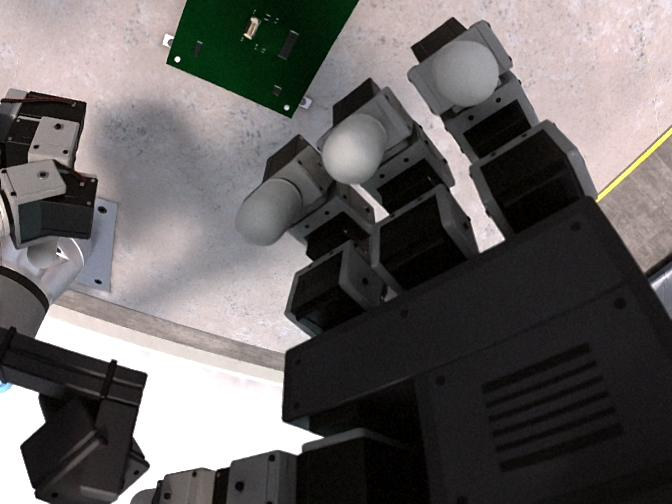

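Scaled by 1.938 from the camera's image (finer frame: 960x720).

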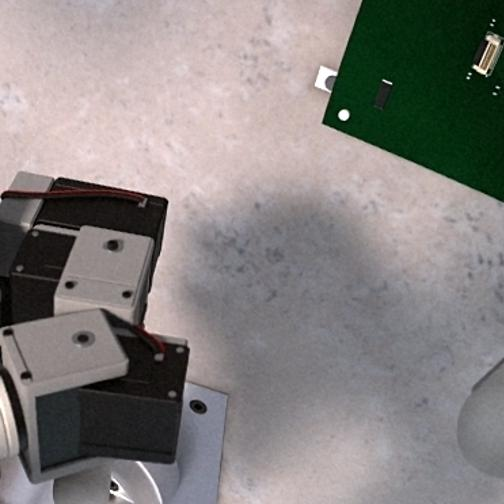

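{"name": "zoom_image", "arguments": {"camera": "cam_left_wrist", "region": [0, 320, 170, 504]}}

{"name": "zoom_image", "arguments": {"camera": "cam_left_wrist", "region": [0, 80, 120, 250]}}

Scaled by 2.739 from the camera's image (finer frame: 960x720).

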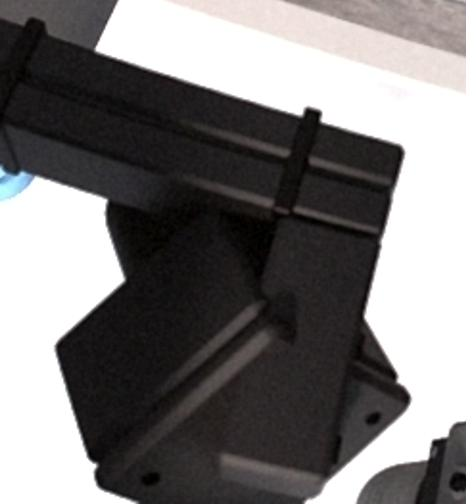

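Scaled by 2.965 from the camera's image (finer frame: 960x720).

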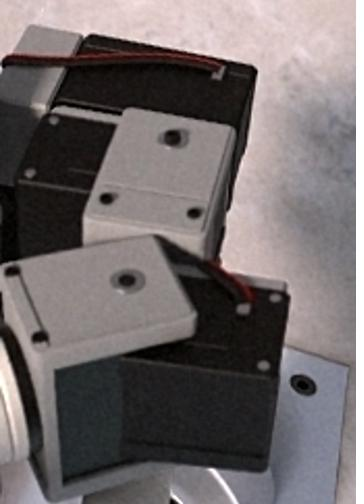

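{"name": "move", "arguments": {"target": [0.3,0.563,0.0883,0,0,0.111,0.9,0,-0.88,-0.319,0.9,0,-0.88,-0.319,0.9,0,-0.88,-0.319,0.714,0.678,0.226,0.168,0.4,0,0,0,0,0,0,0,0.9,0,-0.88,-0.319,0.9,0,-0.88,-0.319,0.9,0,-0.88,-0.319,0.714,0.678,0.226,0.168,0.4,0], "speed": 0.25}}

{"name": "move", "arguments": {"target": [0,0,0,0,0,0,0.9,0,-0.88,-0.319,0.9,0,-0.88,-0.319,0.9,0,-0.88,-0.319,0.714,0.678,0.226,0.168,0.4,0,-0.075,0.15,0.12,0,0.5,0,0.9,0,-0.88,-0.319,0.9,0,-0.88,-0.319,0.9,0,-0.88,-0.319,0.714,0.678,0.226,0.168,0.4,0], "speed": 0.3}}

{"name": "move", "arguments": {"target": [0,0,0,0,0,0,0.9,0,-0.88,-0.319,0.9,0,-0.88,-0.319,0.9,0,-0.88,-0.319,0.714,0.678,0.226,0.168,0.4,0,0.1,0.05,0.05,0,0,-0.75,0.9,0,-0.88,-0.319,0.9,0,-0.88,-0.319,0.9,0,-0.88,-0.319,0.714,0.678,0.226,0.168,0.4,0], "speed": 0.3, "cameras": ["cam_high"]}}

Scene clock: 4565.27 s.
left_arm: end_effector_position=(+0.3801, +0.3600, +0.3499) hand_goal=(+0.900, +0.000, -0.880, -0.318, +0.900, +0.000, -0.880, -0.318, +0.900, +0.000, -0.880, -0.318, +0.714, +0.678, +0.226, +0.168) hand_measured=(+0.9006, +0.0007, -0.8794, -0.3222, +0.9006, -0.0008, -0.8794, -0.3222, +0.9018, -0.0008, -0.8781, -0.3171, +0.7167, +0.6788, +0.2232, +0.1681) hand_current_ma=(+7, +3, +11, +7, +12, +12, -4, +5, +0, -8, -3, +0, +3, +4, +3, -10) hand_state=(goal, goal, goal, goal, goal, goal, goal, goal, goal, goal, goal, goal, goal, goal, goal, goal) hand_current_limit=0.40 hand_speed=0.00 end_effector_quat_wxyz=(+0.001, +0.707, -0.707, +0.000) | right_arm: end_effector_position=(+0.1469, -0.1300, +0.2464) hand_goal=(+0.900, +0.000, -0.880, -0.318, +0.900, +0.000, -0.880, -0.318, +0.900, +0.000, -0.880, -0.318, +0.714, +0.678, +0.226, +0.168) hand_measured=(+0.8861, -0.0081, -0.8691, -0.3146, +0.8837, -0.0008, -0.8717, -0.3133, +0.9066, -0.0037, -0.8678, -0.3184, +0.7029, +0.6777, +0.2183, +0.1681) hand_current_ma=(-10, -3, +14, -1, +0, +12, +12, -13, +7, -3, +12, +8, +3, -6, -15, +12) hand_state=(goal, goal, goal, goal, goal, goal, goal, goal, goal, goal, goal, goal, goal, goal, goal, goal) hand_current_limit=0.40 hand_speed=0.00 end_effector_quat_wxyz=(-0.002, +0.707, +0.707, -0.001)
Joint positions: left_arm=[3.392 -1.575 -1.681 -1.458 1.57 -2.881] | right_arm=[0.942 -1.42 1.793 -5.084 1.567 -2.15]
Joint torques (N m): left_arm=[7.29 11.6 33.5 0.69 -2.27 2.86] | right_arm=[-4.57 -11.97 -11.6 1.2 1.78 -2.12]
Wrist force (N): left_arm=[-1.7 -0.4 -2.0] | right_arm=[-0.8 1.4 4.5]
Wrist torque (N m): left_arm=[0.31 0.10 -0.05] | right_arm=[-0.20 -0.02 -0.05]
Wrist force, peak (N): left_arm=[-3.3 -1.2 -2.0] | right_arm=[-1.1 1.6 4.7]
Hand target: left_arm +0.3802, +0.3601, +0.3499; +0.001, +0.707, -0.707, +0.000 | right_arm +0.1469, -0.1300, +0.2464; -0.002, +0.707, +0.707, -0.001
Off the commanded pose: left_arm 0.000 m, 0 deg | right_arm 0.000 m, 0 deg.
move: done

Scene clock: 4568.60 s.
left_arm: end_effector_position=(+0.3802, +0.3601, +0.3499) hand_goal=(+0.900, +0.000, -0.880, -0.318, +0.900, +0.000, -0.880, -0.318, +0.900, +0.000, -0.880, -0.318, +0.714, +0.678, +0.226, +0.168) hand_measured=(+0.9006, +0.0007, -0.8794, -0.3209, +0.8994, -0.0008, -0.8794, -0.3222, +0.9018, +0.0007, -0.8768, -0.3171, +0.7167, +0.6788, +0.2232, +0.1672) hand_current_ma=(+2, -1, -4, +3, +0, -3, -2, +1, -11, -3, +3, -7, -6, +1, -3, +4) hand_state=(goal, goal, goal, goal, goal, goal, goal, goal, goal, goal, goal, goal, goal, goal, goal, goal) hand_current_limit=0.40 hand_speed=0.00 end_effector_quat_wxyz=(+0.001, +0.707, -0.707, +0.000) | right_arm: end_effector_position=(+0.1019, -0.0400, +0.3184) hand_goal=(+0.900, +0.000, -0.880, -0.318, +0.900, +0.000, -0.880, -0.318, +0.900, +0.000, -0.880, -0.318, +0.714, +0.678, +0.226, +0.168) hand_measured=(+0.8837, -0.0081, -0.8704, -0.3146, +0.8837, -0.0023, -0.8717, -0.3146, +0.8837, -0.0023, -0.8691, -0.3133, +0.6903, +0.6777, +0.2183, +0.1681) hand_current_ma=(-17, -3, +8, -6, +6, +12, +10, -6, -10, -6, +20, +12, -15, -8, -14, +7) hand_state=(goal, goal, goal, goal, goal, goal, goal, goal, goal, goal, goal, goal, blocked, goal, goal, goal) hand_current_limit=0.40 hand_speed=0.00 end_effector_quat_wxyz=(+0.501, -0.500, -0.499, +0.501)
Joint positions: left_arm=[3.392 -1.575 -1.681 -1.458 1.57 -2.881] | right_arm=[0.622 -0.985 1.677 -3.829 0.898 -3.144]
Joint torques (N m): left_arm=[6.86 11.69 32.02 0.72 -2.43 2.93] | right_arm=[8.48 -27.16 -9.1 2.77 1.96 -2.56]
Wrist force (N): left_arm=[-2.1 -0.4 -1.7] | right_arm=[-1.3 0.9 6.4]
Wrist torque (N m): left_arm=[0.27 0.15 -0.08] | right_arm=[-0.19 0.01 -0.02]
Wrist force, peak (N): left_arm=[-2.0 -0.8 -2.0] | right_arm=[-1.4 0.8 6.8]
Hand target: left_arm +0.3802, +0.3601, +0.3499; +0.001, +0.707, -0.707, +0.000 | right_arm +0.1019, -0.0400, +0.3184; +0.501, -0.500, -0.499, +0.501
Off the commanded pose: left_arm 0.000 m, 0 deg | right_arm 0.000 m, 0 deg.
move: done

Scene clock: 4573.40 s.
left_arm: end_effector_position=(+0.3802, +0.3601, +0.3499) hand_goal=(+0.900, +0.000, -0.880, -0.318, +0.900, +0.000, -0.880, -0.318, +0.900, +0.000, -0.880, -0.318, +0.714, +0.678, +0.226, +0.168) hand_measured=(+0.9006, -0.0008, -0.8794, -0.3222, +0.8994, -0.0008, -0.8781, -0.3222, +0.9018, +0.0007, -0.8768, -0.3158, +0.7167, +0.6777, +0.2232, +0.1681) hand_current_ma=(-3, +1, -4, +7, +10, +6, -3, +9, -2, +0, -10, -1, -6, +15, +4, +3) hand_state=(goal, goal, goal, goal, goal, goal, goal, goal, goal, goal, goal, goal, goal, goal, goal, goal) hand_current_limit=0.40 hand_speed=0.00 end_effector_quat_wxyz=(+0.001, +0.707, -0.707, +0.000) | right_arm: end_effector_position=(+0.1619, -0.0100, +0.3484) hand_goal=(+0.900, +0.000, -0.880, -0.318, +0.900, +0.000, -0.880, -0.318, +0.900, +0.000, -0.880, -0.318, +0.714, +0.678, +0.226, +0.168) hand_measured=(+0.8837, -0.0081, -0.8704, -0.3146, +0.8825, -0.0008, -0.8717, -0.3146, +0.8837, -0.0023, -0.8691, -0.3133, +0.6903, +0.6767, +0.2203, +0.1681) hand_current_ma=(-22, +9, +7, -7, -3, +8, +13, -3, -9, -4, +17, +11, -7, -1, +1, +4) hand_state=(goal, goal, goal, goal, goal, goal, goal, goal, goal, goal, goal, goal, blocked, goal, goal, goal) hand_current_limit=0.40 hand_speed=0.00 end_effector_quat_wxyz=(+0.655, -0.652, +0.271, -0.271)
Joint positions: left_arm=[3.392 -1.575 -1.681 -1.458 1.57 -2.881] | right_arm=[0.922 -1.643 2.475 -3.978 -1.758 -3.142]
Joint torques (N m): left_arm=[7.52 11.47 32.51 0.69 -2.44 2.95] | right_arm=[7.82 -1.06 -23.4 -3.29 -2.23 -2.49]
Wrist force (N): left_arm=[-1.8 -0.5 -1.6] | right_arm=[-0.8 0.7 6.5]
Wrist torque (N m): left_arm=[0.26 0.12 -0.05] | right_arm=[-0.25 -0.05 0.00]
Wrist force, peak (N): left_arm=[-1.9 -0.5 -2.0] | right_arm=[-1.0 1.3 6.8]
Hand target: left_arm +0.3802, +0.3601, +0.3499; +0.001, +0.707, -0.707, +0.000 | right_arm +0.1619, -0.0100, +0.3484; +0.654, -0.652, +0.271, -0.271
Off the commanded pose: left_arm 0.000 m, 0 deg | right_arm 0.000 m, 0 deg.
move: done

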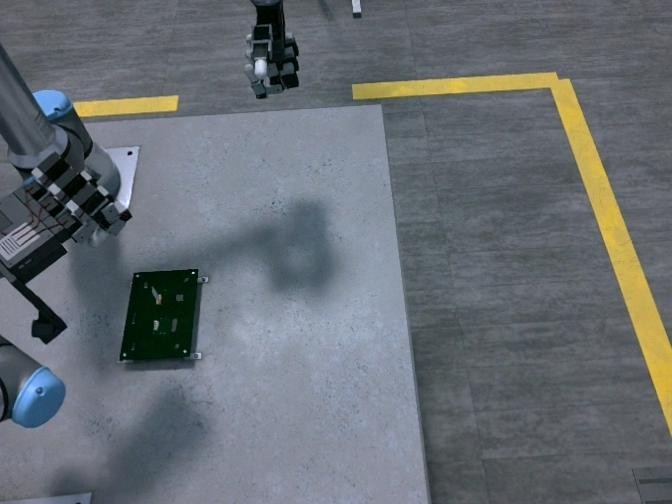

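{"name": "move", "arguments": {"target": [0,0,0,0,0,0, 0.9,0,-0.88,-0.319, 0.9,0,-0.88,-0.319, 0.9,0,-0.88,-0.319, 0.714,0.678,0.226,0.168, 0.4, 0, 0,0,0.1,0,0,0.06, 0.9,0,-0.88,-0.319, 0.9,0,-0.88,-0.319, 0.9,0,-0.88,-0.319, 0.714,0.678,0.226,0.168, 0.4, 0], "speed": 0.25}}

Scene clock: 4744.40 s.
left_arm: end_effector_position=(+0.3802, +0.3601, +0.3499) hand_goal=(+0.900, +0.000, -0.880, -0.318, +0.900, +0.000, -0.880, -0.318, +0.900, +0.000, -0.880, -0.318, +0.714, +0.678, +0.226, +0.168) hand_measured=(+0.9006, -0.0008, -0.8807, -0.3222, +0.8994, -0.0008, -0.8794, -0.3222, +0.9006, +0.0007, -0.8768, -0.3171, +0.7167, +0.6777, +0.2222, +0.1672) hand_current_ma=(-7, +2, -9, +10, +10, +2, +1, +8, -11, -9, -11, +1, -1, -1, +12, +0) hand_state=(goal, goal, goal, goal, goal, goal, goal, goal, goal, goal, goal, goal, goal, goal, goal, goal) hand_current_limit=0.40 hand_speed=0.00 end_effector_quat_wxyz=(+0.001, +0.707, -0.707, +0.000) | right_arm: end_effector_position=(+0.1619, -0.0100, +0.4084) hand_goal=(+0.900, +0.000, -0.880, -0.318, +0.900, +0.000, -0.880, -0.318, +0.900, +0.000, -0.880, -0.318, +0.714, +0.678, +0.226, +0.168) hand_measured=(+0.8825, -0.0081, -0.8691, -0.3146, +0.8801, -0.0023, -0.8717, -0.3133, +0.8813, -0.0037, -0.8691, -0.3133, +0.6903, +0.6767, +0.2193, +0.1672) hand_current_ma=(-18, -1, +3, +0, -6, +5, +10, -1, -9, -1, +8, +12, -14, -12, -20, +12) hand_state=(goal, goal, goal, goal, goal, goal, goal, goal, goal, goal, goal, goal, blocked, goal, goal, goal) hand_current_limit=0.40 hand_speed=0.00 end_effector_quat_wxyz=(+0.677, -0.674, +0.208, -0.209)
Joint positions: left_arm=[3.392 -1.575 -1.681 -1.458 1.57 -2.881] | right_arm=[0.728 -1.848 2.428 -3.726 -1.375 -3.14]
Joint torques (N m): left_arm=[6.42 12.33 31.87 0.89 -2.5 2.83] | right_arm=[-5.33 -14.57 -27.01 -0.5 1.69 2.38]
Wrist force (N): left_arm=[-1.9 -0.4 -1.9] | right_arm=[-1.2 0.8 6.4]
Wrist torque (N m): left_arm=[0.29 0.12 -0.07] | right_arm=[-0.22 0.01 -0.16]
Wrist force, peak (N): left_arm=[-1.9 -0.6 -2.0] | right_arm=[-1.2 1.2 6.6]
Hand target: left_arm +0.3802, +0.3601, +0.3499; +0.001, +0.707, -0.707, +0.000 | right_arm +0.1619, -0.0100, +0.4084; +0.677, -0.674, +0.208, -0.209
Off the commanded pose: left_arm 0.000 m, 0 deg | right_arm 0.000 m, 0 deg.
move: done

{"name": "move", "arguments": {"target": [0,0,0,0,0,0, 0.9,0,-0.88,-0.319, 0.9,0,-0.88,-0.319, 0.9,0,-0.88,-0.319, 0.714,0.678,0.226,0.168, 0.4, 0, -0.06,-0.1,0,-0.4135,0.281,0, 0.9,0,-0.88,-0.319, 0.9,0,-0.88,-0.319, 0.9,0,-0.88,-0.319, 0.714,0.678,0.226,0.168, 0.4, 0], "speed": 0.25}}

Scene clock: 4753.00 s.
left_arm: end_effector_position=(+0.3802, +0.3601, +0.3499) hand_goal=(+0.900, +0.000, -0.880, -0.318, +0.900, +0.000, -0.880, -0.318, +0.900, +0.000, -0.880, -0.318, +0.714, +0.678, +0.226, +0.168) hand_measured=(+0.9006, -0.0008, -0.8794, -0.3209, +0.9006, -0.0008, -0.8794, -0.3222, +0.9018, +0.0007, -0.8781, -0.3171, +0.7167, +0.6788, +0.2232, +0.1681) hand_current_ma=(+1, +13, -1, +3, +3, +3, +5, +8, -7, +4, -2, -12, -7, +7, -2, +6) hand_state=(goal, goal, goal, goal, goal, goal, goal, goal, goal, goal, goal, goal, goal, goal, goal, goal) hand_current_limit=0.40 hand_speed=0.00 end_effector_quat_wxyz=(+0.001, +0.707, -0.707, +0.000) | right_arm: end_effector_position=(+0.1259, -0.0700, +0.4084) hand_goal=(+0.900, +0.000, -0.880, -0.318, +0.900, +0.000, -0.880, -0.318, +0.900, +0.000, -0.880, -0.318, +0.714, +0.678, +0.226, +0.168) hand_measured=(+0.8861, -0.0081, -0.8691, -0.3146, +0.8837, -0.0037, -0.8717, -0.3146, +0.8873, -0.0037, -0.8691, -0.3133, +0.7016, +0.6777, +0.2183, +0.1681) hand_current_ma=(-12, -15, +6, +7, +10, +6, +6, -3, -2, +1, +12, +6, -4, -2, -9, +6) hand_state=(goal, goal, goal, goal, goal, goal, goal, goal, goal, goal, goal, goal, goal, goal, goal, goal) hand_current_limit=0.40 hand_speed=0.00 end_effector_quat_wxyz=(-0.002, +0.956, -0.294, +0.001)
Joint positions: left_arm=[3.392 -1.575 -1.681 -1.458 1.57 -2.881] | right_arm=[0.823 -1.63 1.592 -1.537 -1.572 -3.242]
Joint torques (N m): left_arm=[5.78 11.58 31.21 0.93 -2.66 2.56] | right_arm=[9.12 -8.22 -30.86 -1.17 -2.14 2.33]
Wrist force (N): left_arm=[-1.6 -0.5 -1.6] | right_arm=[-1.2 1.0 4.8]
Wrist torque (N m): left_arm=[0.25 0.09 -0.04] | right_arm=[-0.27 0.01 -0.20]
Wrist force, peak (N): left_arm=[-1.9 -0.7 -2.0] | right_arm=[-1.3 0.5 6.9]
Hand target: left_arm +0.3802, +0.3601, +0.3499; +0.001, +0.707, -0.707, +0.000 | right_arm +0.1259, -0.0700, +0.4084; -0.002, +0.956, -0.294, +0.001
Off the commanded pose: left_arm 0.000 m, 0 deg | right_arm 0.000 m, 0 deg.
move: done

{"name": "move", "arguments": {"target": [0,0,0,0,0,0, 0.9,0,-0.88,-0.319, 0.9,0,-0.88,-0.319, 0.9,0,-0.88,-0.319, 0.714,0.678,0.226,0.168, 0.4, 0, -0.043,-0.133,-0.0,-0.207,0.1405,0, 0.9,0,-0.88,-0.319, 0.9,0,-0.88,-0.319, 0.9,0,-0.88,-0.319, 0.714,0.678,0.226,0.168, 0.4, 0], "speed": 0.25, "cameras": ["cam_high"]}}

{"name": "move", "arguments": {"target": [0,0,0,0,0,0, 0.9,0,-0.88,-0.319, 0.9,0,-0.88,-0.319, 0.9,0,-0.88,-0.319, 0.714,0.678,0.226,0.168, 0.4, 0, -0.0,-0.0,-0.05,-0.2065,0.1405,0, 0.9,0,-0.88,-0.319, 0.9,0,-0.88,-0.319, 0.9,0,-0.88,-0.319, 0.714,0.678,0.226,0.168, 0.4, 0], "speed": 0.25, "cameras": ["cam_high", "cam_low"]}}

Scene clock: 4772.80 s.
left_arm: end_effector_position=(+0.3802, +0.3601, +0.3499) hand_goal=(+0.900, +0.000, -0.880, -0.318, +0.900, +0.000, -0.880, -0.318, +0.900, +0.000, -0.880, -0.318, +0.714, +0.678, +0.226, +0.168) hand_measured=(+0.9006, +0.0007, -0.8794, -0.3222, +0.8994, -0.0008, -0.8807, -0.3222, +0.9006, +0.0007, -0.8768, -0.3171, +0.7167, +0.6788, +0.2232, +0.1681) hand_current_ma=(-5, +4, -11, +8, +8, +2, -5, +11, -11, +0, -5, -3, -4, +11, -3, +0) hand_state=(goal, goal, goal, goal, goal, goal, goal, goal, goal, goal, goal, goal, goal, goal, goal, goal) hand_current_limit=0.40 hand_speed=0.00 end_effector_quat_wxyz=(+0.001, +0.707, -0.707, +0.000) | right_arm: end_effector_position=(+0.1001, -0.1497, +0.4084) hand_goal=(+0.900, +0.000, -0.880, -0.318, +0.900, +0.000, -0.880, -0.318, +0.900, +0.000, -0.880, -0.318, +0.714, +0.678, +0.226, +0.168) hand_measured=(+0.9066, -0.0081, -0.8691, -0.3146, +0.9054, -0.0023, -0.8717, -0.3133, +0.9066, -0.0052, -0.8678, -0.3146, +0.7267, +0.6767, +0.2183, +0.1681) hand_current_ma=(-4, -10, +2, -4, +8, +5, +2, -5, +5, -2, +7, +3, +6, +1, -18, +12) hand_state=(goal, goal, goal, goal, goal, goal, goal, goal, goal, goal, goal, goal, goal, goal, goal, goal) hand_current_limit=0.40 hand_speed=0.00 end_effector_quat_wxyz=(+0.364, +0.884, -0.272, -0.111)
Joint positions: left_arm=[3.392 -1.575 -1.681 -1.458 1.57 -2.881] | right_arm=[0.79 -1.428 1.525 -0.891 -1.667 -3.237]
Joint torques (N m): left_arm=[5.77 11.38 31.52 0.94 -2.43 2.63] | right_arm=[-4.37 -15.73 -15.01 0.89 -2.35 2.21]
Wrist force (N): left_arm=[-1.7 -0.4 -1.8] | right_arm=[-0.3 2.5 5.3]
Wrist torque (N m): left_arm=[0.29 0.10 -0.05] | right_arm=[-0.51 -0.11 -0.13]
Wrist force, peak (N): left_arm=[-2.1 -0.5 -1.9] | right_arm=[-0.2 2.5 5.6]
Hand target: left_arm +0.3802, +0.3601, +0.3499; +0.001, +0.707, -0.707, +0.000 | right_arm +0.1001, -0.1498, +0.4084; +0.364, +0.884, -0.272, -0.111
Off the commanded pose: left_arm 0.000 m, 0 deg | right_arm 0.000 m, 0 deg.
move: done

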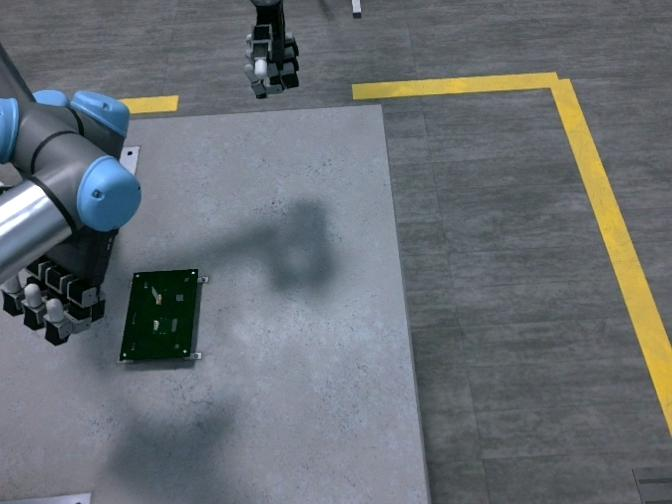

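Scene clock: 4774.93 s.
left_arm: end_effector_position=(+0.3802, +0.3601, +0.3499) hand_goal=(+0.900, +0.000, -0.880, -0.318, +0.900, +0.000, -0.880, -0.318, +0.900, +0.000, -0.880, -0.318, +0.714, +0.678, +0.226, +0.168) hand_measured=(+0.9006, -0.0008, -0.8794, -0.3222, +0.8994, -0.0008, -0.8781, -0.3222, +0.9018, +0.0021, -0.8781, -0.3171, +0.7167, +0.6788, +0.2232, +0.1681) hand_current_ma=(-5, -2, -1, +0, +8, +11, -17, +13, -17, -1, +6, -1, -2, +16, +8, +8) hand_state=(goal, goal, goal, goal, goal, goal, goal, goal, goal, goal, goal, goal, goal, goal, goal, goal) hand_current_limit=0.40 hand_speed=0.00 end_effector_quat_wxyz=(+0.001, +0.707, -0.707, +0.000) | right_arm: end_effector_position=(+0.1001, -0.1498, +0.3784) hand_goal=(+0.900, +0.000, -0.880, -0.318, +0.900, +0.000, -0.880, -0.318, +0.900, +0.000, -0.880, -0.318, +0.714, +0.678, +0.226, +0.168) hand_measured=(+0.9151, -0.0081, -0.8704, -0.3146, +0.9187, -0.0023, -0.8717, -0.3133, +0.9151, -0.0037, -0.8691, -0.3184, +0.7381, +0.6767, +0.2183, +0.1681) hand_current_ma=(+4, -9, +6, -3, +22, +16, +1, -5, +6, -1, +11, +3, +12, -6, -6, +7) hand_state=(goal, goal, goal, goal, goal, goal, goal, goal, goal, goal, goal, goal, blocked, goal, goal, goal) hand_current_limit=0.40 hand_speed=0.00 end_effector_quat_wxyz=(+0.674, +0.678, -0.208, -0.207)
Joint positions: left_arm=[3.392 -1.575 -1.681 -1.458 1.57 -2.881] | right_arm=[0.792 -1.12 1.618 -0.503 -1.705 -3.142]
Joint torques (N m): left_arm=[6.7 12.54 31.95 0.99 -2.45 2.34] | right_arm=[-5.01 -23.81 -10.95 3.24 -2.28 2.29]
Wrist force (N): left_arm=[-1.7 -0.4 -1.8] | right_arm=[0.0 3.0 6.7]
Wrist torque (N m): left_arm=[0.29 0.11 -0.05] | right_arm=[-0.92 -0.16 -0.08]
Wrist force, peak (N): left_arm=[-1.9 -0.5 -2.1] | right_arm=[0.3 3.2 6.7]
Hand target: left_arm +0.3802, +0.3601, +0.3499; +0.001, +0.707, -0.707, +0.000 | right_arm +0.1001, -0.1498, +0.3784; +0.675, +0.677, -0.208, -0.207
Off the commanded pose: left_arm 0.000 m, 0 deg | right_arm 0.000 m, 0 deg.
move: done

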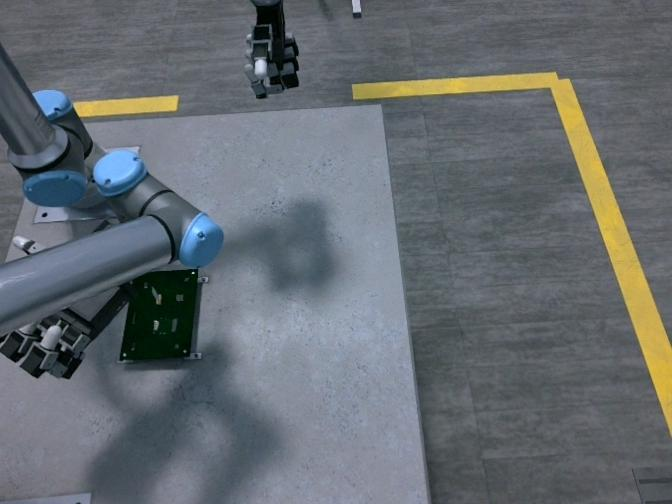

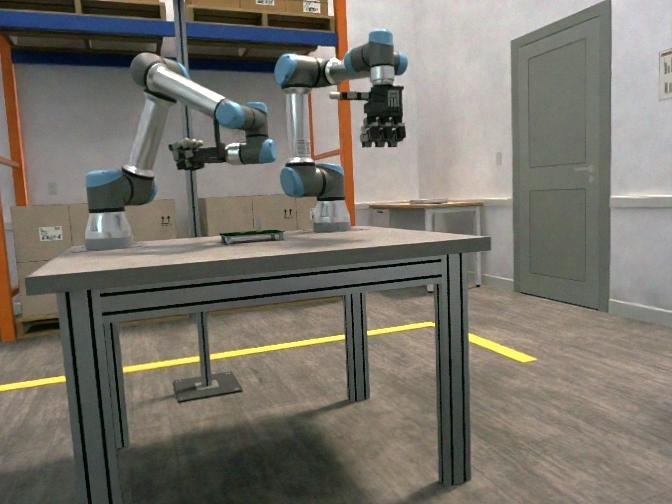

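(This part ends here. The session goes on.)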